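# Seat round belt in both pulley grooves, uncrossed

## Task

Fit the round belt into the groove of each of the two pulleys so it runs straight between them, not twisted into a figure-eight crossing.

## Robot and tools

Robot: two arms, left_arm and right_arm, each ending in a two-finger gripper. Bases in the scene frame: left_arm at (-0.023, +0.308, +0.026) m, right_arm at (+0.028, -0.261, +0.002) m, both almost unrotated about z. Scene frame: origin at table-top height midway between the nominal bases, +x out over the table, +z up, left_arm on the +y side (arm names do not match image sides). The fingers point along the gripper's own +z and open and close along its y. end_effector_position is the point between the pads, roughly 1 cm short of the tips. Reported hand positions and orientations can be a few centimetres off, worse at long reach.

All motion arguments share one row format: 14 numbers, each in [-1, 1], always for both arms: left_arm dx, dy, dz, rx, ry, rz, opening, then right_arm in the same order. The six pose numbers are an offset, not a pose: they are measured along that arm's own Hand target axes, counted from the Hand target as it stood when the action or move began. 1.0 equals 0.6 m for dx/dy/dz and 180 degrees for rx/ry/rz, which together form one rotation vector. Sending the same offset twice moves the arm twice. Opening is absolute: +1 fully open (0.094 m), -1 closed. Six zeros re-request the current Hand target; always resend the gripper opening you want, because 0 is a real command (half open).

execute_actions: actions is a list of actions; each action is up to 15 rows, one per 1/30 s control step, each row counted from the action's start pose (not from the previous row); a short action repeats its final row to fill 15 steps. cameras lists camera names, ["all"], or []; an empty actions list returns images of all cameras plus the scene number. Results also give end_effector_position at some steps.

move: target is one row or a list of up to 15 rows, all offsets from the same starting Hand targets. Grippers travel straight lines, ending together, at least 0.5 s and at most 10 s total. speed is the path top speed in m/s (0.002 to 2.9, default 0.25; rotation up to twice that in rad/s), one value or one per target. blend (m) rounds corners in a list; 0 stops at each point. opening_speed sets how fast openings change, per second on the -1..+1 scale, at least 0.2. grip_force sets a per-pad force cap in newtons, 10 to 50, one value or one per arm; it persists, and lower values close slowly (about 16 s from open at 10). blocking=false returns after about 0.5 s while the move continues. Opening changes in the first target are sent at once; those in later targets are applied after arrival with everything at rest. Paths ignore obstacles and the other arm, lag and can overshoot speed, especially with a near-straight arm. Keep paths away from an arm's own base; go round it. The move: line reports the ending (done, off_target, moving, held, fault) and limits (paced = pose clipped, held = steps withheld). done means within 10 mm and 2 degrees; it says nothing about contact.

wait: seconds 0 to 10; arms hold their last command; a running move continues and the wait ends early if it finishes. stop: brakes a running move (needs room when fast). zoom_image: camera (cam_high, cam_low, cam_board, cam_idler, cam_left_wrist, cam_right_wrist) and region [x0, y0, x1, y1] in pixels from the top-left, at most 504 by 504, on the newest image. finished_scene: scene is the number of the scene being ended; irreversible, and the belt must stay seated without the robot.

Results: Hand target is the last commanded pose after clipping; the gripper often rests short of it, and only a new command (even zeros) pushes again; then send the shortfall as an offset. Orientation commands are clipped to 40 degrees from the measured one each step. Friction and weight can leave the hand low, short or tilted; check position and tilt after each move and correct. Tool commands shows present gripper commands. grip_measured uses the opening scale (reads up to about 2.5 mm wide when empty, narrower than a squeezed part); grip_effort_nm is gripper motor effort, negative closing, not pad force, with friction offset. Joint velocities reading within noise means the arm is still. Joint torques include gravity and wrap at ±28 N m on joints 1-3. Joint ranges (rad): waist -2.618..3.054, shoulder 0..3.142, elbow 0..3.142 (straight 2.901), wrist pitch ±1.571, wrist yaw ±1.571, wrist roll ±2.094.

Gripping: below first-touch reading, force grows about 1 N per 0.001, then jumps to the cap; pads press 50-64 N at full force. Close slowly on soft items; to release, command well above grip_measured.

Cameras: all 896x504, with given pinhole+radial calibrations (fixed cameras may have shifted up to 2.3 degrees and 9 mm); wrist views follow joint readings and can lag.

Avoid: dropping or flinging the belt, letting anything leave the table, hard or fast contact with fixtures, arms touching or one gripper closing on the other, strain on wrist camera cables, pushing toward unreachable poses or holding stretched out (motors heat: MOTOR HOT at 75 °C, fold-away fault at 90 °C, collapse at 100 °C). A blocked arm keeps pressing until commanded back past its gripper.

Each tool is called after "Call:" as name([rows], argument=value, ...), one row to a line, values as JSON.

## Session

Call:
execute_actions(actions=[])

Scene clock: 0.00 s.
left_arm: end_effector_position=(+0.3712, +0.3547, +0.1072) grip_measured=+1.000 grip_effort_nm=n/a end_effector_quat_wxyz=(+0.562, -0.097, +0.812, +0.125) | right_arm: end_effector_position=(+0.4082, -0.2999, +0.0689) grip_measured=+1.000 grip_effort_nm=n/a end_effector_quat_wxyz=(+0.526, +0.079, +0.847, +0.018)
Joint positions: left_arm=[-0.028 1.618 0.389 0.861 -0.35 -0.031 0.094] | right_arm=[-0.137 1.517 0.367 0.686 -0.064 0.094 0.094]
Joint velocities: within noise
Joint torques (N m): no reading
Heat: left arm: 36 °C; right arm: 32 °C.
Hand target: left_arm +0.3724, +0.3554, +0.1105; +0.565, -0.101, +0.809, +0.125 | right_arm +0.4101, -0.2994, +0.0724; +0.530, +0.079, +0.844, +0.020
Tool commands: left_gripper/opening=+1.0 right_gripper/opening=+1.0
camera_calibration:
cam_left_wrist: T_world_to_cam=[[0.271424, -0.962133, -0.0250787, 0.234429], [-0.754294, -0.196462, -0.626453, 0.457661], [0.597804, 0.188951, -0.779056, -0.108075], [0, 0, 0, 1]] pos_world=[0.346189, 0.335886, 0.208385]
cam_right_wrist: T_world_to_cam=[[-0.137755, -0.989258, -0.0489189, -0.245834], [-0.852223, 0.143551, -0.503099, 0.460989], [0.504717, -0.0276144, -0.862843, -0.0495594], [0, 0, 0, 1]] pos_world=[0.384014, -0.310737, 0.177135]

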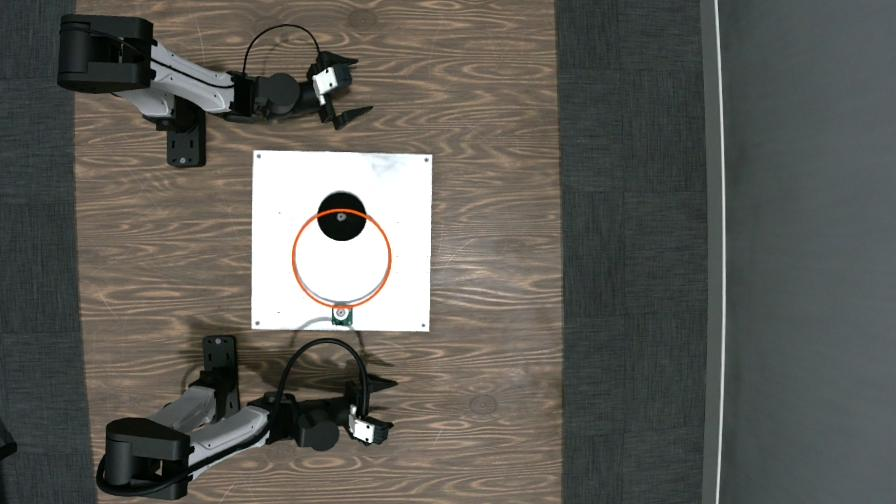

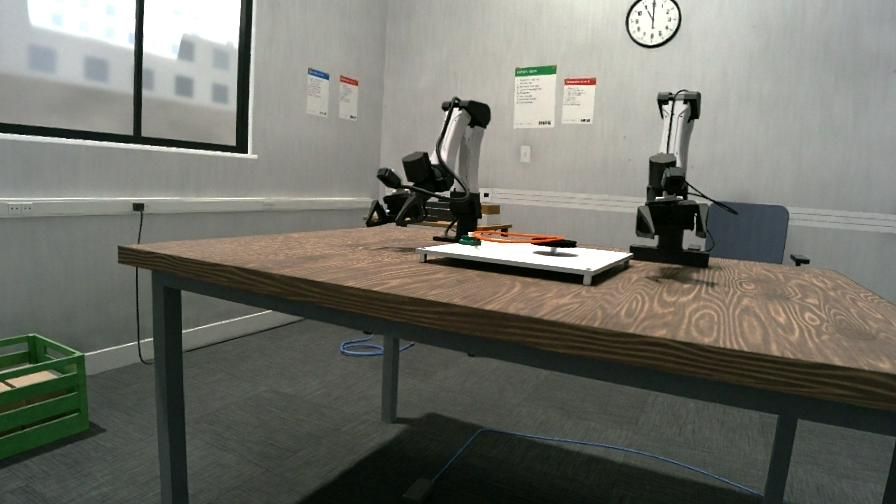

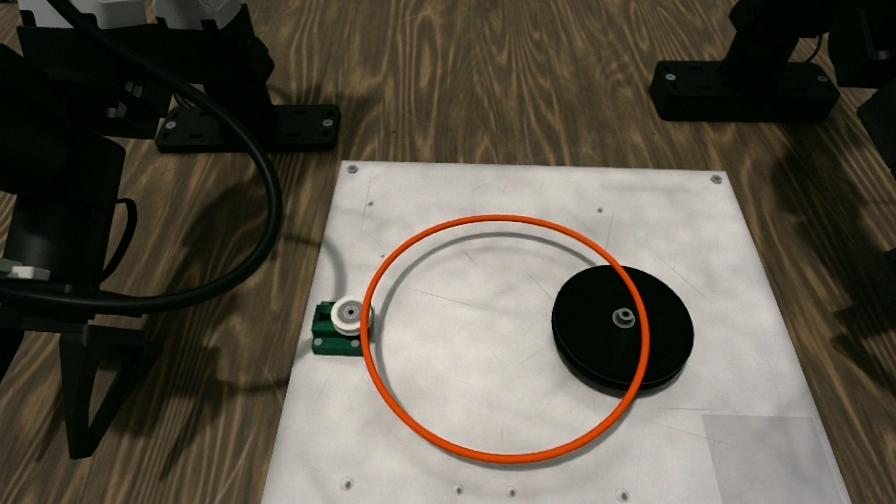

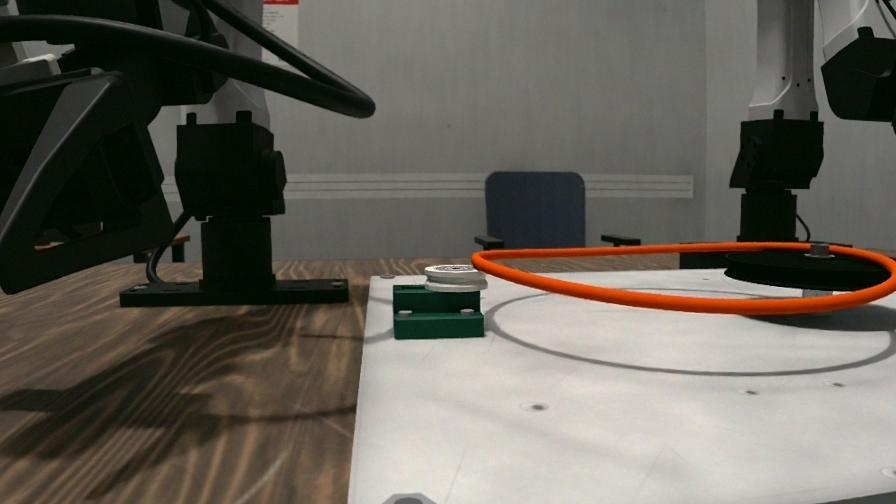

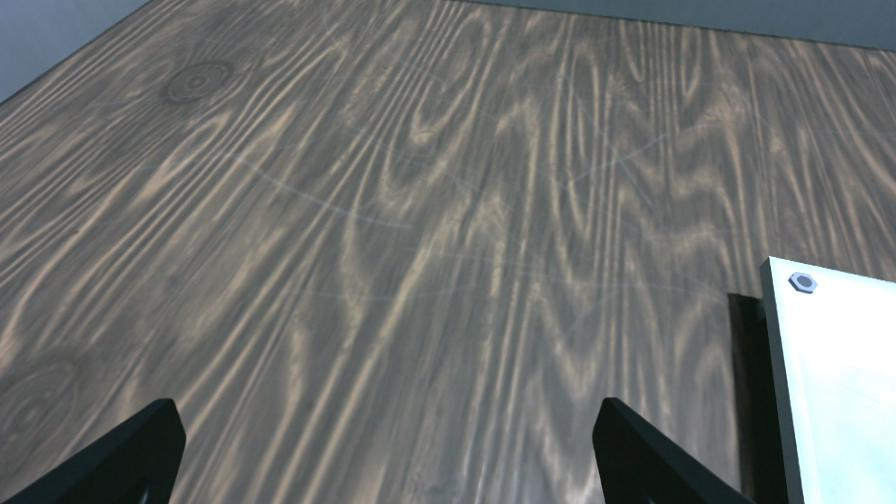

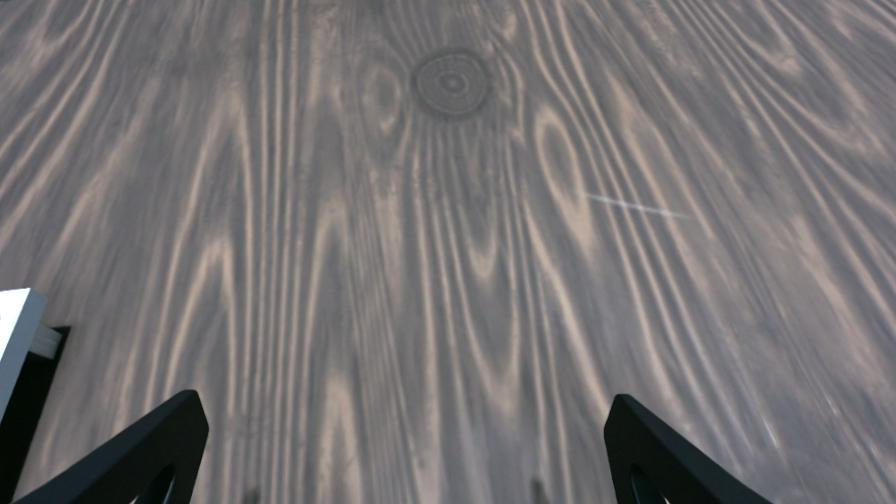

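Call:
move(target=[-0.0198,-0.3712,-0.2450,0.0851,0.3845,0.0687,-0.55,0.0312,0.3250,-0.2337,0.0134,0.3561,-0.0531,-0.55], speed=0.25, grip_force=25, cameras=["cam_idler","cam_low","cam_left_wrist","cam_right_wrist"])

Scene clock: 45.40 s.
left_arm: end_effector_position=(+0.3149, +0.1002, +0.1538) grip_measured=-0.548 grip_effort_nm=-0.11 end_effector_quat_wxyz=(+0.014, +0.011, +1.000, -0.002) | right_arm: end_effector_position=(+0.3002, -0.1016, +0.1385) grip_measured=-0.547 grip_effort_nm=-0.18 end_effector_quat_wxyz=(+0.014, -0.008, +1.000, -0.004)
Joint positions: left_arm=[-0.551 2.042 1.908 -1.411 -0.011 -0.535 0.021] | right_arm=[0.535 1.718 1.517 -1.351 0.022 0.525 0.021]
Joint torques (N m): left_arm=[-0.5 -8.9 8.53 0.11 0.21 -0.21] | right_arm=[0.79 -7.04 8.83 0.16 -0.18 0.24]
Heat: left arm: 40 °C; right arm: 33 °C.
Hand target: left_arm +0.3136, +0.0979, +0.1504; +0.000, +0.000, +1.000, +0.000 | right_arm +0.2979, -0.0972, +0.1402; +0.000, +0.000, +1.000, +0.000
Off the commanded pose: left_arm 0.004 m, 2 deg | right_arm 0.005 m, 2 deg.
grip_force (N): 25, 25
move: done
camera_calibration:
cam_left_wrist: T_world_to_cam=[[0.0326884, -0.997833, 0.0570966, 0.0721118], [-0.868797, -0.000127445, 0.495168, 0.238187], [-0.494088, -0.0657917, -0.866919, 0.39279], [0, 0, 0, 1]] pos_world=[0.398652, 0.0978282, 0.218457]
cam_right_wrist: T_world_to_cam=[[0.0614209, -0.996378, 0.0588084, -0.136636], [-0.853462, -0.0218784, 0.520695, 0.217364], [-0.517522, -0.0821723, -0.851715, 0.370247], [0, 0, 0, 1]] pos_world=[0.385516, -0.100962, 0.2102]
Images, in order (width x height): cam_low 896x504, cam_idler 896x504, cam_left_wrist 896x504, cam_right_wrist 896x504.

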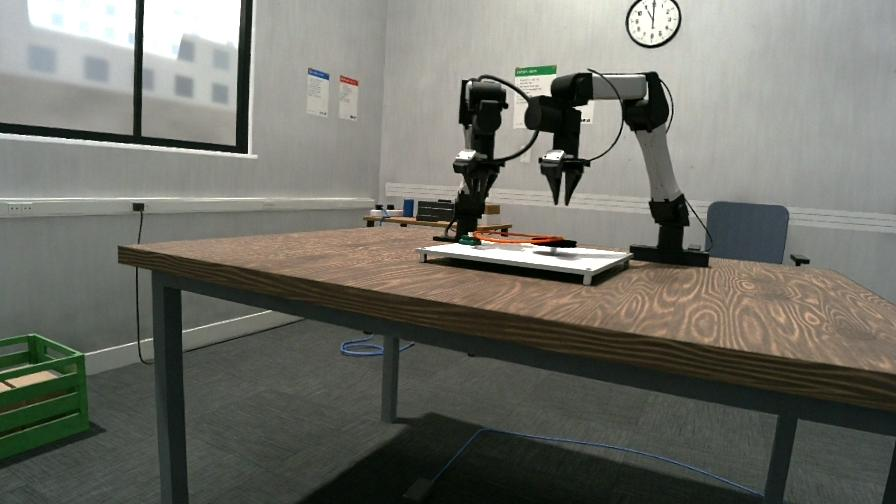

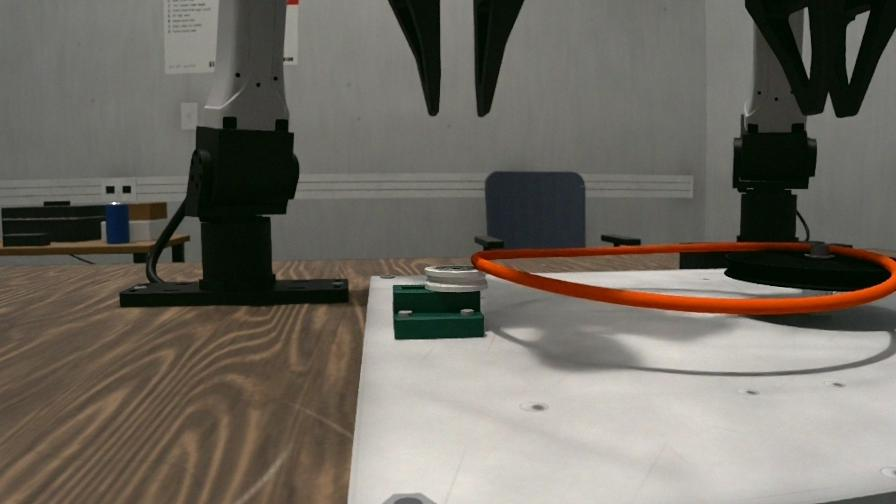

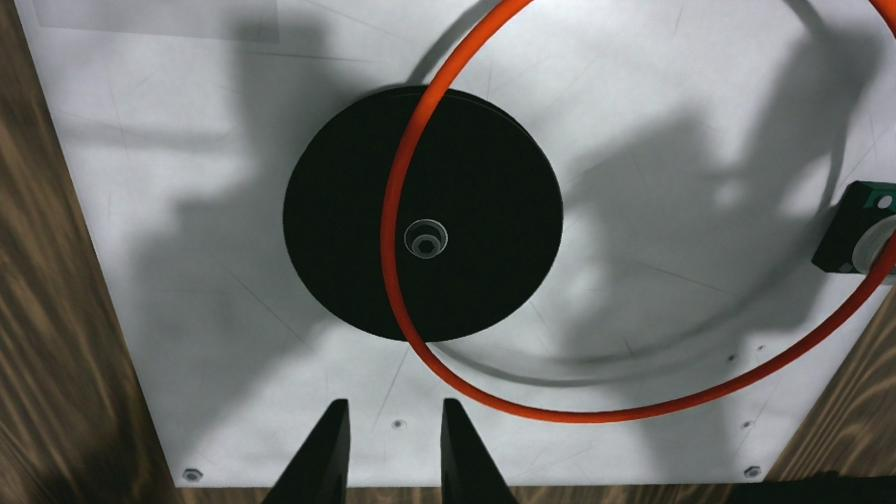

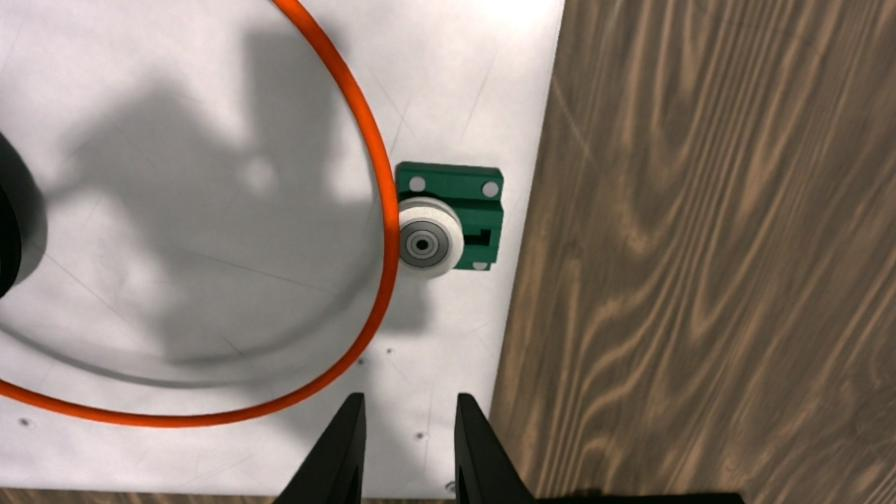

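Call:
move(target=[0,0.005,0.1215,0,0,0,-0.6,-0.0085,0.01,0.1178,0,0,0,-0.6], speed=0.12, cameras=["cam_idler","cam_left_wrist","cam_right_wrist"])

Scene clock: 68.67 s.
left_arm: end_effector_position=(+0.3107, +0.1028, +0.0892) grip_measured=-0.598 grip_effort_nm=-0.11 end_effector_quat_wxyz=(+0.004, +0.011, +1.000, +0.004) | right_arm: end_effector_position=(+0.3025, -0.0987, +0.0779) grip_measured=-0.597 grip_effort_nm=-0.18 end_effector_quat_wxyz=(+0.002, -0.007, +1.000, -0.010)
Joint positions: left_arm=[-0.551 2.052 1.667 -1.184 -0.011 -0.535 0.019] | right_arm=[0.539 1.773 1.342 -1.147 0.02 0.531 0.019]
Joint torques (N m): left_arm=[0.17 -9.42 5.14 0.66 0.21 -0.15] | right_arm=[1.11 -7.86 4.98 0.78 -0.17 0.24]
Heat: left arm: 43 °C; right arm: 35 °C.
Hand target: left_arm +0.3137, +0.1009, +0.0775; +0.000, +0.000, +1.000, +0.000 | right_arm +0.3031, -0.0912, +0.0696; +0.000, +0.000, +1.000, +0.000
Off the commanded pose: left_arm 0.012 m, 1 deg | right_arm 0.011 m, 1 deg.
grip_force (N): 25, 25
move: off_target (left_arm, right_arm)
camera_calibration:
cam_left_wrist: T_world_to_cam=[[0.0337739, -0.998478, 0.0435956, 0.0794862], [-0.858326, -0.00663181, 0.513062, 0.262399], [-0.511993, -0.0547473, -0.857243, 0.338482], [0, 0, 0, 1]] pos_world=[0.395839, 0.0996364, 0.152069]
cam_right_wrist: T_world_to_cam=[[0.0602582, -0.99574, 0.0697841, -0.130653], [-0.84097, -0.0129826, 0.540926, 0.246363], [-0.537716, -0.0912816, -0.83817, 0.324317], [0, 0, 0, 1]] pos_world=[0.389447, -0.0972939, 0.147686]
Images, in order (width x height): cam_idler 896x504, cam_left_wrist 896x504, cam_right_wrist 896x504.

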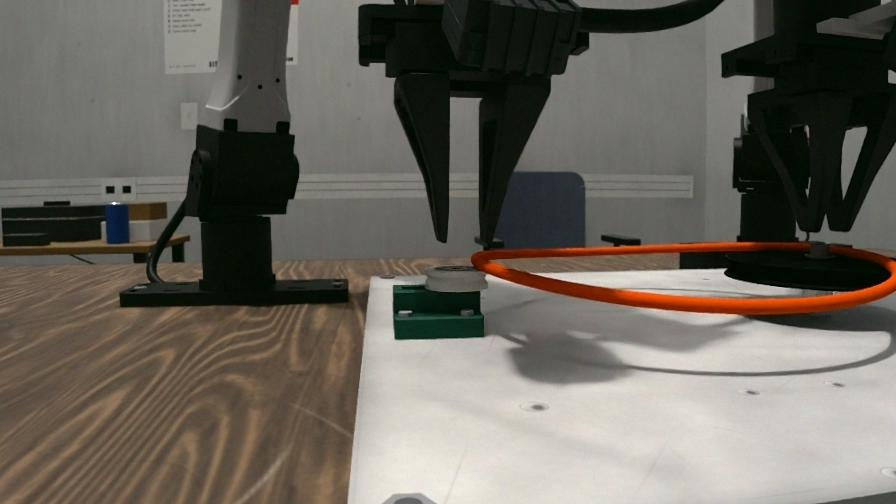

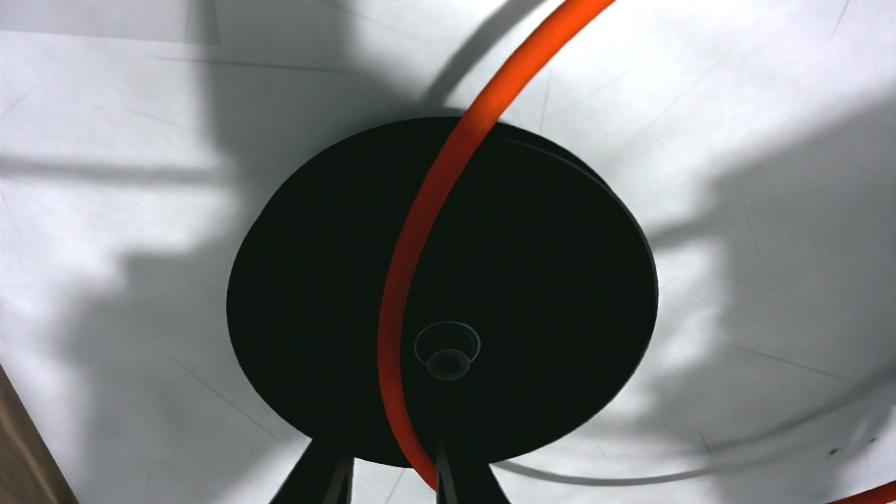

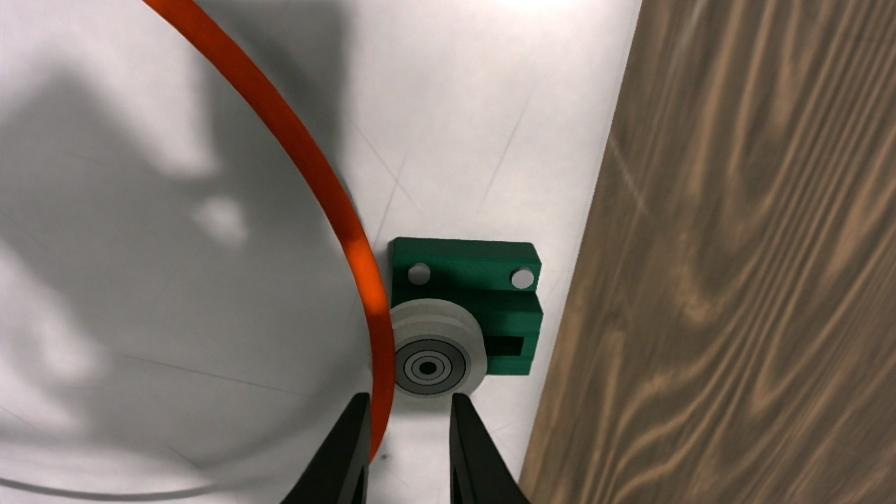

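Call:
move([
  [0,0.003,0,0,0,0,-0.6,0,0.0125,0,0,0,0,-0.6],
  [0,0.003,0.0215,0,0,0,-0.6,0,0.0125,0.0175,0,0,0,-0.6],
], speed=0.06, cameras=["cam_idler","cam_left_wrist","cam_right_wrist","cam_low"])

Call:
zoom_image(camera="cam_idler", region=[400, 220, 560, 320])

Call:
zoom_image(camera="cam_idler", region=[736, 200, 896, 300])

Scene clock: 89.73 s.
left_arm: end_effector_position=(+0.3086, +0.1035, +0.0780) grip_measured=-0.598 grip_effort_nm=-0.11 end_effector_quat_wxyz=(+0.001, +0.011, +1.000, +0.004) | right_arm: end_effector_position=(+0.3026, -0.0907, +0.0683) grip_measured=-0.597 grip_effort_nm=-0.18 end_effector_quat_wxyz=(+0.003, -0.007, +1.000, -0.010)
Joint positions: left_arm=[-0.551 2.055 1.626 -1.144 -0.008 -0.535 0.019] | right_arm=[0.56 1.795 1.33 -1.112 0.02 0.551 0.019]
Joint torques (N m): left_arm=[0.58 -8.96 4.81 0.74 0.14 -0.07] | right_arm=[0.99 -7.8 4.89 0.78 -0.17 0.24]
Heat: left arm: 44 °C; right arm: 35 °C.
Hand target: left_arm +0.3137, +0.1028, +0.0645; +0.000, +0.000, +1.000, +0.000 | right_arm +0.3031, -0.0837, +0.0590; +0.000, +0.000, +1.000, +0.000
Off the commanded pose: left_arm 0.014 m, 1 deg | right_arm 0.012 m, 1 deg.
grip_force (N): 25, 25
move: off_target (left_arm, right_arm)
camera_calibration:
cam_left_wrist: T_world_to_cam=[[0.0339363, -0.998458, 0.0439265, 0.080639], [-0.855742, -0.00632443, 0.517364, 0.265154], [-0.516289, -0.0551472, -0.854637, 0.329019], [0, 0, 0, 1]] pos_world=[0.394036, 0.100336, 0.140469]
cam_right_wrist: T_world_to_cam=[[0.0611633, -0.995737, 0.0690466, -0.122278], [-0.84177, -0.0142855, 0.539647, 0.25197], [-0.53636, -0.0911279, -0.839055, 0.316689], [0, 0, 0, 1]] pos_world=[0.389439, -0.0892978, 0.138187]
Images, in order (width x height): cam_low 896x504, cam_idler 896x504, cam_left_wrist 896x504, cam_right_wrist 896x504.

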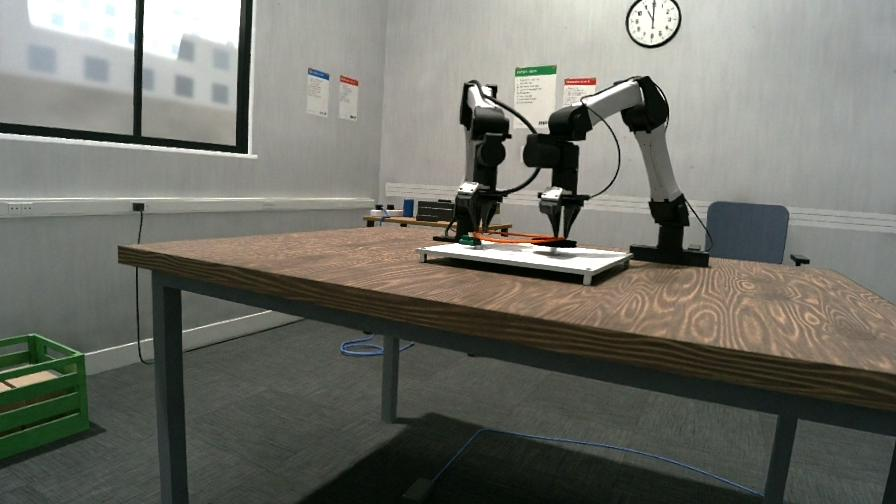

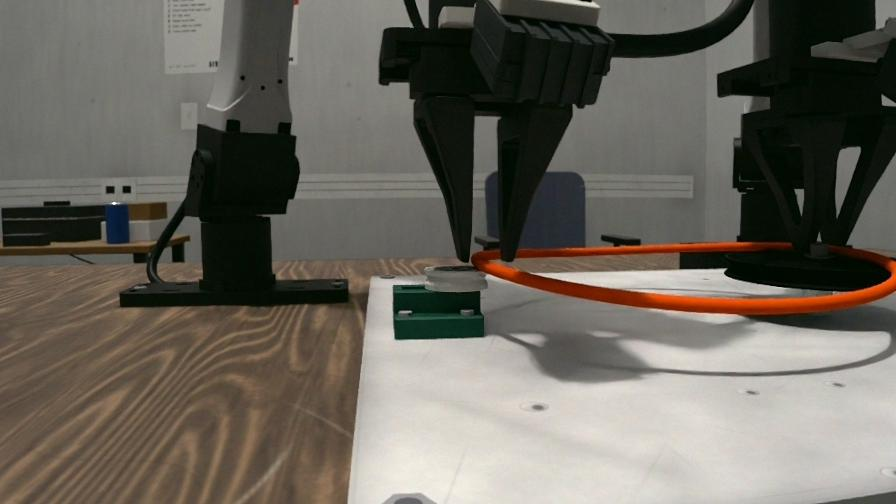

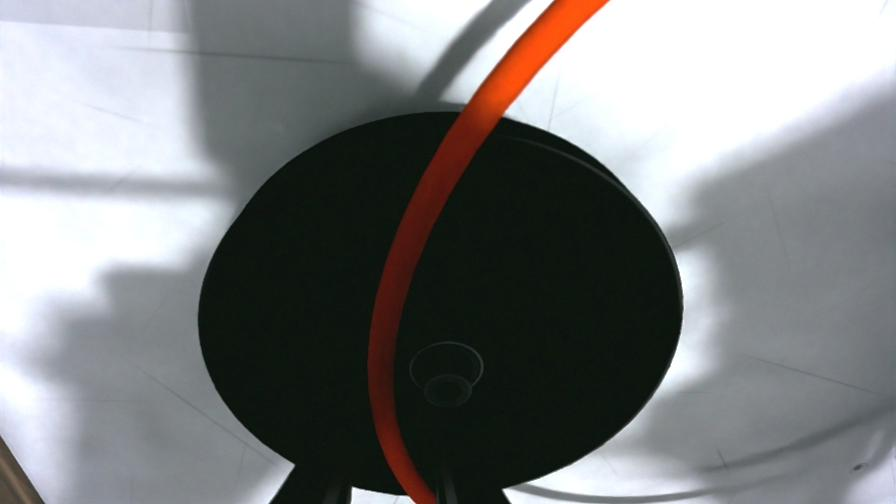

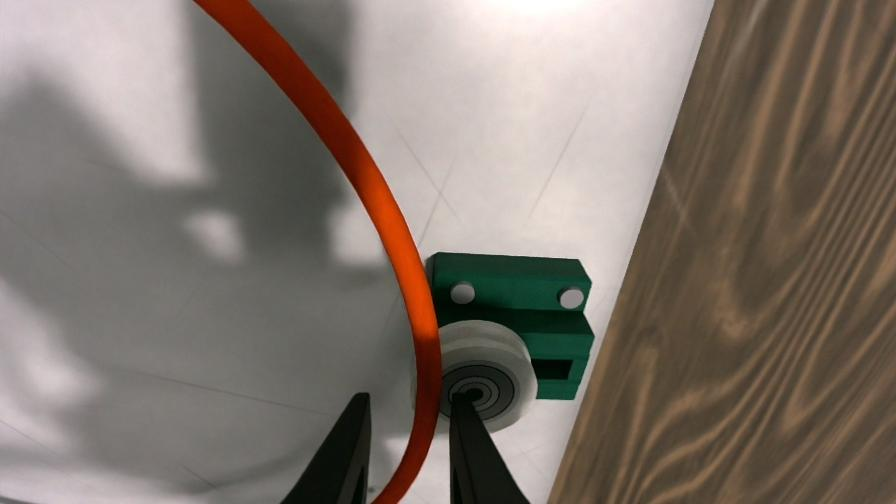

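Scaled by 3.150 from the camera's 896x504 image, which has a finer 1280x720 frame.

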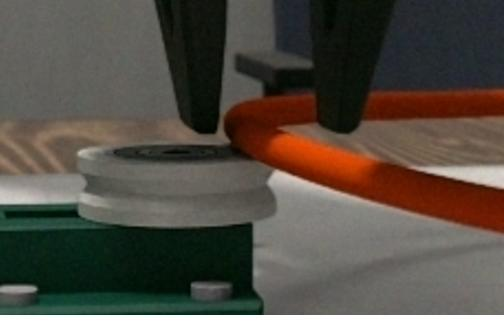

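Scaled by 3.150 from the camera's 896x504 image, which has a finer 1280x720 frame.

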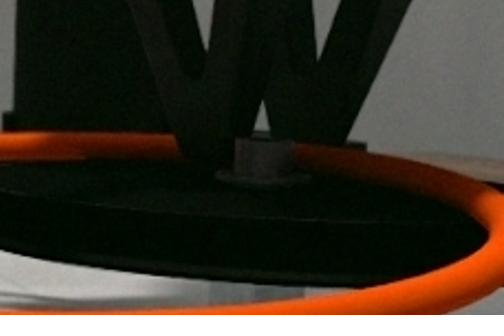

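Call:
move([
  [0,0.0,0.005,0,0,0,-0.6,0,0.0,0.0025,0,0,0,-0.6],
  [0,0.0,0.005,0,0,0,-0.97,0,0.0,0.0025,0,0,0,-0.97],
], speed=0.04, opening_speed=0.5, cameras=["cam_idler","cam_left_wrist","cam_right_wrist"])

Call:
zoom_image(camera="cam_idler", region=[400, 220, 560, 320])

Scene clock: 123.43 s.
left_arm: end_effector_position=(+0.3106, +0.1022, +0.0765) grip_measured=-0.898 grip_effort_nm=-0.57 end_effector_quat_wxyz=(+0.004, +0.009, +1.000, -0.002) | right_arm: end_effector_position=(+0.3038, -0.0899, +0.0683) grip_measured=-0.908 grip_effort_nm=-0.60 end_effector_quat_wxyz=(+0.006, -0.002, +1.000, -0.008)
Joint positions: left_arm=[-0.548 2.055 1.62 -1.127 -0.002 -0.535 0.005] | right_arm=[0.56 1.795 1.33 -1.105 0.02 0.562 0.004]
Joint torques (N m): left_arm=[0.28 -8.58 4.77 0.73 0.13 -0.06] | right_arm=[0.98 -7.68 4.52 0.8 -0.16 0.23]
Heat: left arm: 48 °C; right arm: 36 °C.
Hand target: left_arm +0.3136, +0.1027, +0.0615; +0.000, +0.000, +1.000, +0.000 | right_arm +0.3031, -0.0837, +0.0575; +0.000, +0.000, +1.000, +0.000
Off the commanded pose: left_arm 0.015 m, 1 deg | right_arm 0.013 m, 1 deg.
grip_force (N): 25, 25
move: off_target (left_arm, right_arm); target 2's new opening was sent with left_arm's hand 0.016 m and 1 deg from that target
camera_calibration:
cam_left_wrist: T_world_to_cam=[[0.0363127, -0.997827, 0.0549833, 0.0776772], [-0.858786, -0.00302204, 0.512326, 0.268621], [-0.511046, -0.0658228, -0.857029, 0.328287], [0, 0, 0, 1]] pos_world=[0.395638, 0.099929, 0.139459]
cam_right_wrist: T_world_to_cam=[[0.0501308, -0.996559, 0.0660124, -0.118038], [-0.844757, -0.00704912, 0.535104, 0.254869], [-0.532797, -0.0825896, -0.842203, 0.317358], [0, 0, 0, 1]] pos_world=[0.390307, -0.0896243, 0.138691]
Images, in order (width x height): cam_idler 896x504, cam_left_wrist 896x504, cam_right_wrist 896x504.

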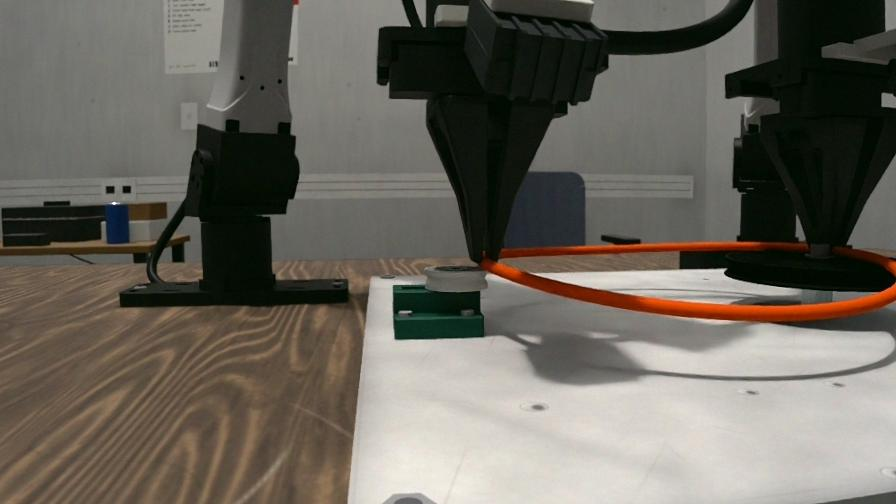

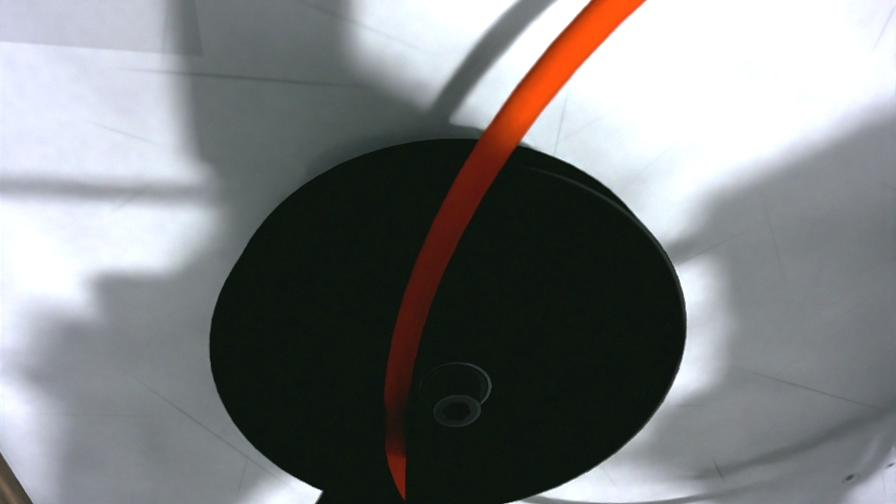

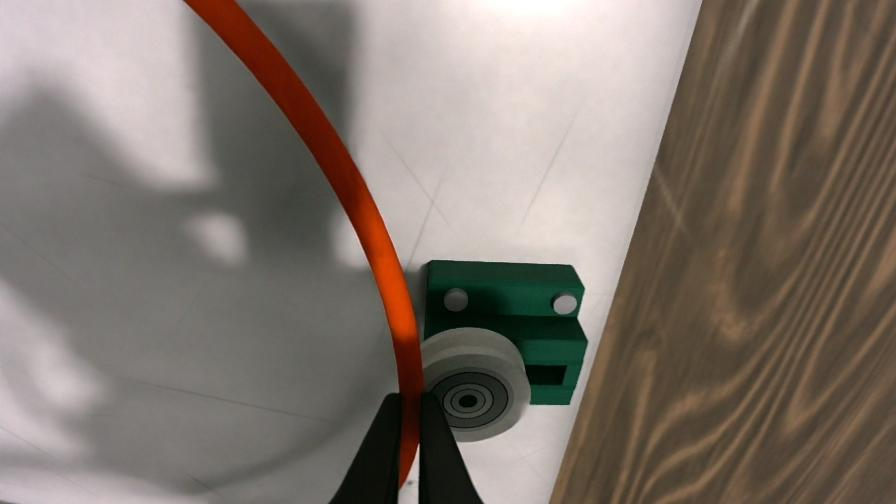

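Scaled by 3.150 from the camera's 896x504 image, which has a finer 1280x720 frame.

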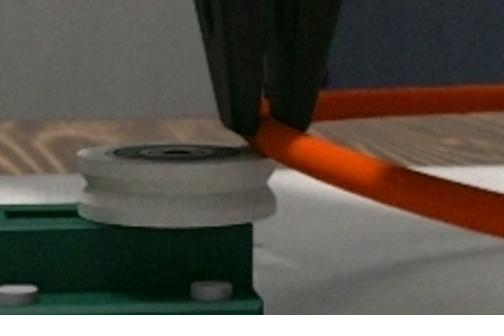

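Call:
move([
  [0,0,0,0,0,0,-0.97,0,0,0,0,0,0,-0.75],
  [0,0,0,0,0,0,-0.97,0,-0.001,0.0055,0,0,0,-0.75],
  [0,0,0,0,0,0,-0.97,0,-0.001,0.0055,0,0,0,-0.97],
], speed=0.04, opening_speed=0.5, cameras=["cam_idler"])

Call:
zoom_image(camera="cam_idler", region=[400, 220, 560, 320])

Scene clock: 140.87 s.
left_arm: end_effector_position=(+0.3109, +0.1020, +0.0765) grip_measured=-0.898 grip_effort_nm=-0.58 end_effector_quat_wxyz=(+0.005, +0.009, +1.000, -0.002) | right_arm: end_effector_position=(+0.3033, -0.0909, +0.0654) grip_measured=-0.897 grip_effort_nm=-0.60 end_effector_quat_wxyz=(+0.006, -0.003, +1.000, -0.010)
Joint positions: left_arm=[-0.548 2.055 1.62 -1.125 -0.002 -0.535 0.005] | right_arm=[0.56 1.795 1.318 -1.095 0.023 0.56 0.005]
Joint torques (N m): left_arm=[0.16 -8.73 4.48 0.7 0.11 -0.11] | right_arm=[0.85 -7.47 4.59 0.82 -0.16 0.21]
Heat: left arm: 48 °C; right arm: 36 °C.
Hand target: left_arm +0.3136, +0.1027, +0.0615; +0.000, +0.000, +1.000, +0.000 | right_arm +0.3032, -0.0843, +0.0542; +0.000, +0.000, +1.000, +0.000
Off the commanded pose: left_arm 0.015 m, 1 deg | right_arm 0.013 m, 1 deg.
grip_force (N): 25, 25
move: off_target (left_arm, right_arm); target 3's new opening was sent with right_arm's hand 0.013 m and 1 deg from that target
Images, in order (width x height): cam_idler 896x504.

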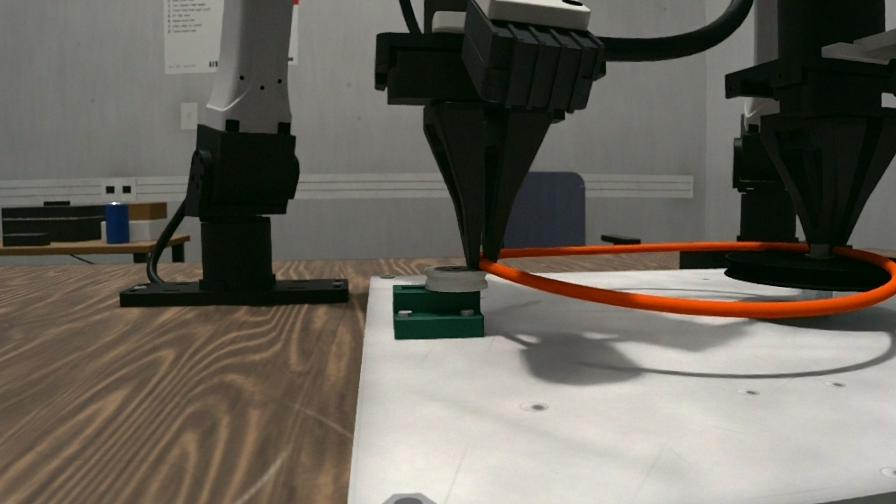

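Scaled by 3.150 from the camera's 896x504 image, which has a finer 1280x720 frame.

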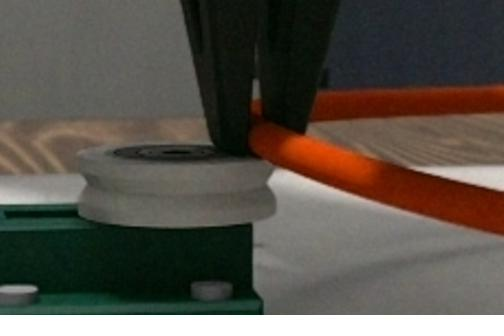

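Call:
move([
  [0,0,-0.0558,0,0,0,-0.97,0,0,-0.0433,0,0,0,-0.97],
  [0,0.0805,-0.0558,0,0,0,-0.97,0.0067,0.0772,-0.0433,0,0,0,-0.97],
], speed=0.06, blend=0.005, cameras=["cam_idler","cam_left_wrist","cam_low","cam_right_wrist"])

Call:
zoom_image(camera="cam_low", region=[480, 220, 600, 265])

Scene clock: 159.00 s.
left_arm: end_effector_position=(+0.3149, +0.1491, +0.0853) grip_measured=-0.898 grip_effort_nm=-0.57 end_effector_quat_wxyz=(-0.011, -0.006, +1.000, +0.006) | right_arm: end_effector_position=(+0.3016, -0.0424, +0.0798) grip_measured=-0.897 grip_effort_nm=-0.60 end_effector_quat_wxyz=(+0.014, -0.004, +1.000, -0.001)
Joint positions: left_arm=[-0.435 2.009 1.588 -1.175 -0.002 -0.453 0.005] | right_arm=[0.678 1.863 1.463 -1.15 0.02 0.677 0.005]
Joint torques (N m): left_arm=[-0.16 -14.08 4.78 0.27 0.13 0.2] | right_arm=[1.01 -8.39 8.77 0.15 -0.15 0.23]
Heat: left arm: 49 °C; right arm: 36 °C.
Hand target: left_arm +0.3136, +0.1510, +0.0950; +0.000, +0.000, +1.000, +0.000 | right_arm +0.2990, -0.0380, +0.0802; +0.000, +0.000, +1.000, +0.000
Off the commanded pose: left_arm 0.010 m, 2 deg | right_arm 0.005 m, 2 deg.
grip_force (N): 25, 25
move: done
camera_calibration:
cam_left_wrist: T_world_to_cam=[[0.0677164, -0.996987, 0.0378385, 0.115262], [-0.842385, -0.0368115, 0.537618, 0.265696], [-0.534605, -0.0682801, -0.842339, 0.347697], [0, 0, 0, 1]] pos_world=[0.401893, 0.148436, 0.145675]
cam_right_wrist: T_world_to_cam=[[0.0523705, -0.997237, 0.0526862, -0.0710332], [-0.854026, -0.0173802, 0.51994, 0.250725], [-0.517587, -0.0722249, -0.852577, 0.326443], [0, 0, 0, 1]] pos_world=[0.386809, -0.042902, 0.151698]
Images, in order (width x height): cam_low 896x504, cam_idler 896x504, cam_left_wrist 896x504, cam_right_wrist 896x504.

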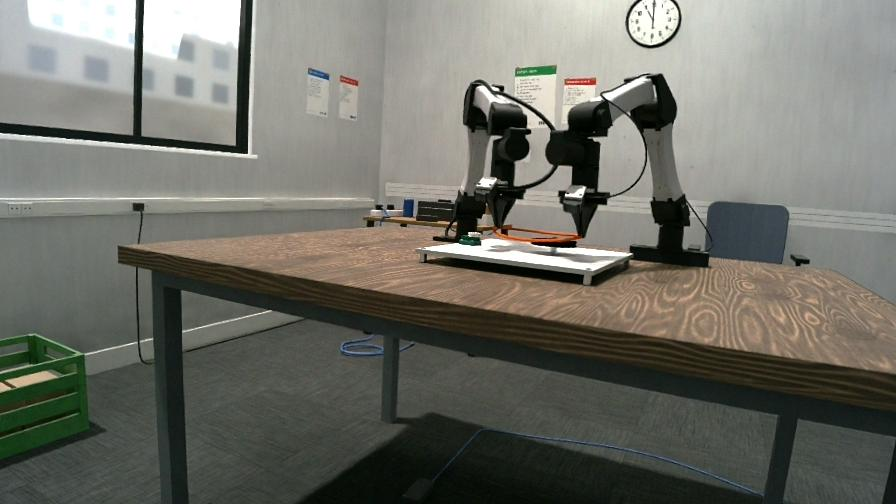

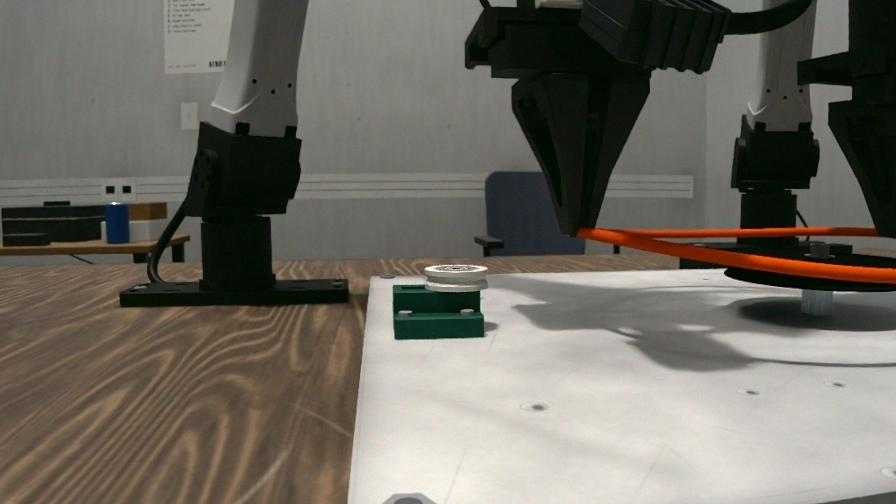

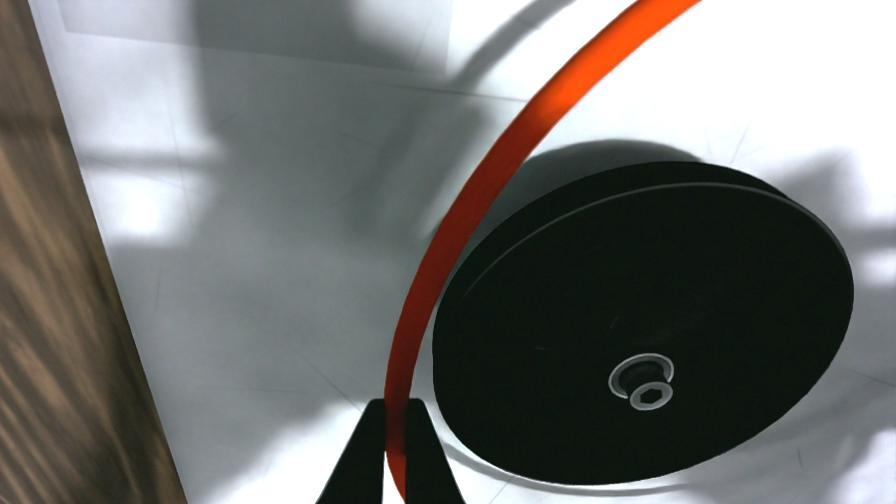

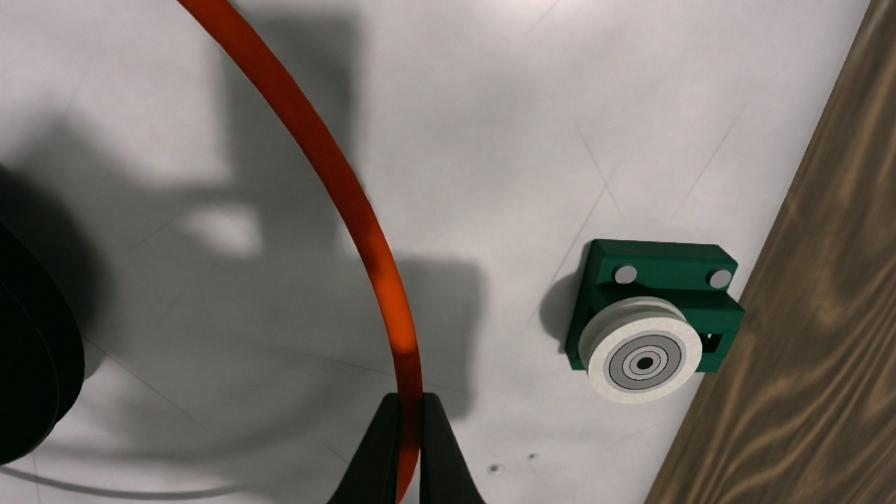

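Scaled by 4.200 from the camera's 896x504 image, which has a finer 1280x720 frame.

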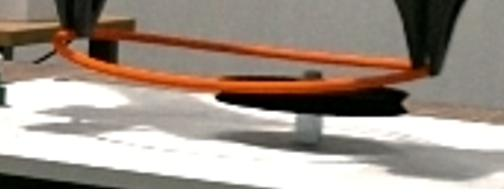

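Call:
move(target=[0,0,0.0617,0,0,0,-0.97,0.005,0,0.003,0,0,0,-0.97], speed=0.06, cameras=["cam_left_wrist","cam_low"])

Call:
zoom_image(camera="cam_low", region=[490, 225, 600, 265])

Scene clock: 173.07 s.
left_arm: end_effector_position=(+0.3099, +0.1514, +0.0599) grip_measured=-0.898 grip_effort_nm=-0.58 end_effector_quat_wxyz=(-0.010, -0.006, +1.000, +0.006) | right_arm: end_effector_position=(+0.3016, -0.0424, +0.0798) grip_measured=-0.897 grip_effort_nm=-0.60 end_effector_quat_wxyz=(+0.014, -0.003, +1.000, -0.001)
Joint positions: left_arm=[-0.435 2.009 1.484 -1.069 -0.002 -0.453 0.005] | right_arm=[0.678 1.863 1.463 -1.15 0.02 0.678 0.005]
Joint torques (N m): left_arm=[-0.03 -11.21 4.57 0.64 0.12 0.2] | right_arm=[1.26 -9.09 7.38 0.25 -0.15 0.26]
Heat: left arm: 55 °C; right arm: 36 °C.
Hand target: left_arm +0.3137, +0.1510, +0.0580; +0.000, +0.000, +1.000, +0.000 | right_arm +0.2960, -0.0380, +0.0784; +0.000, +0.000, +1.000, +0.000
Off the commanded pose: left_arm 0.004 m, 1 deg | right_arm 0.007 m, 2 deg.
grip_force (N): 25, 25
move: done
camera_calibration:
cam_left_wrist: T_world_to_cam=[[0.0676414, -0.996951, 0.0389095, 0.118852], [-0.843395, -0.036301, 0.536067, 0.275602], [-0.533019, -0.0690763, -0.843279, 0.323427], [0, 0, 0, 1]] pos_world=[0.396795, 0.150836, 0.120374]
Images, in order (width x height): cam_low 896x504, cam_left_wrist 896x504.

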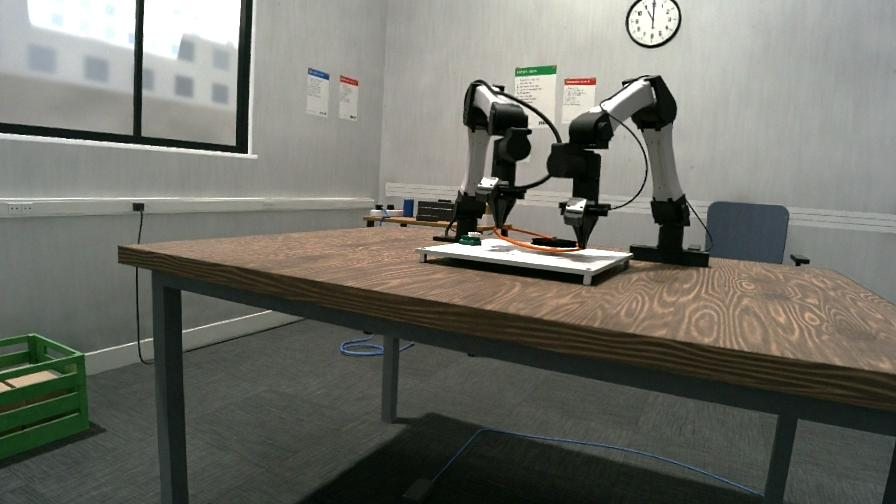

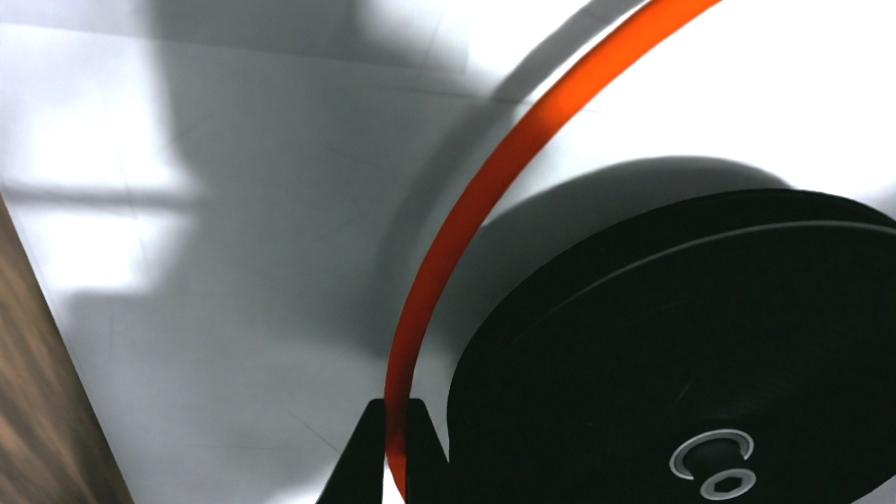

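Scaled by 4.582 from the camera's 896x504 image, which has a finer 1280x720 frame.

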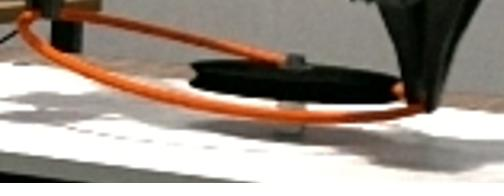

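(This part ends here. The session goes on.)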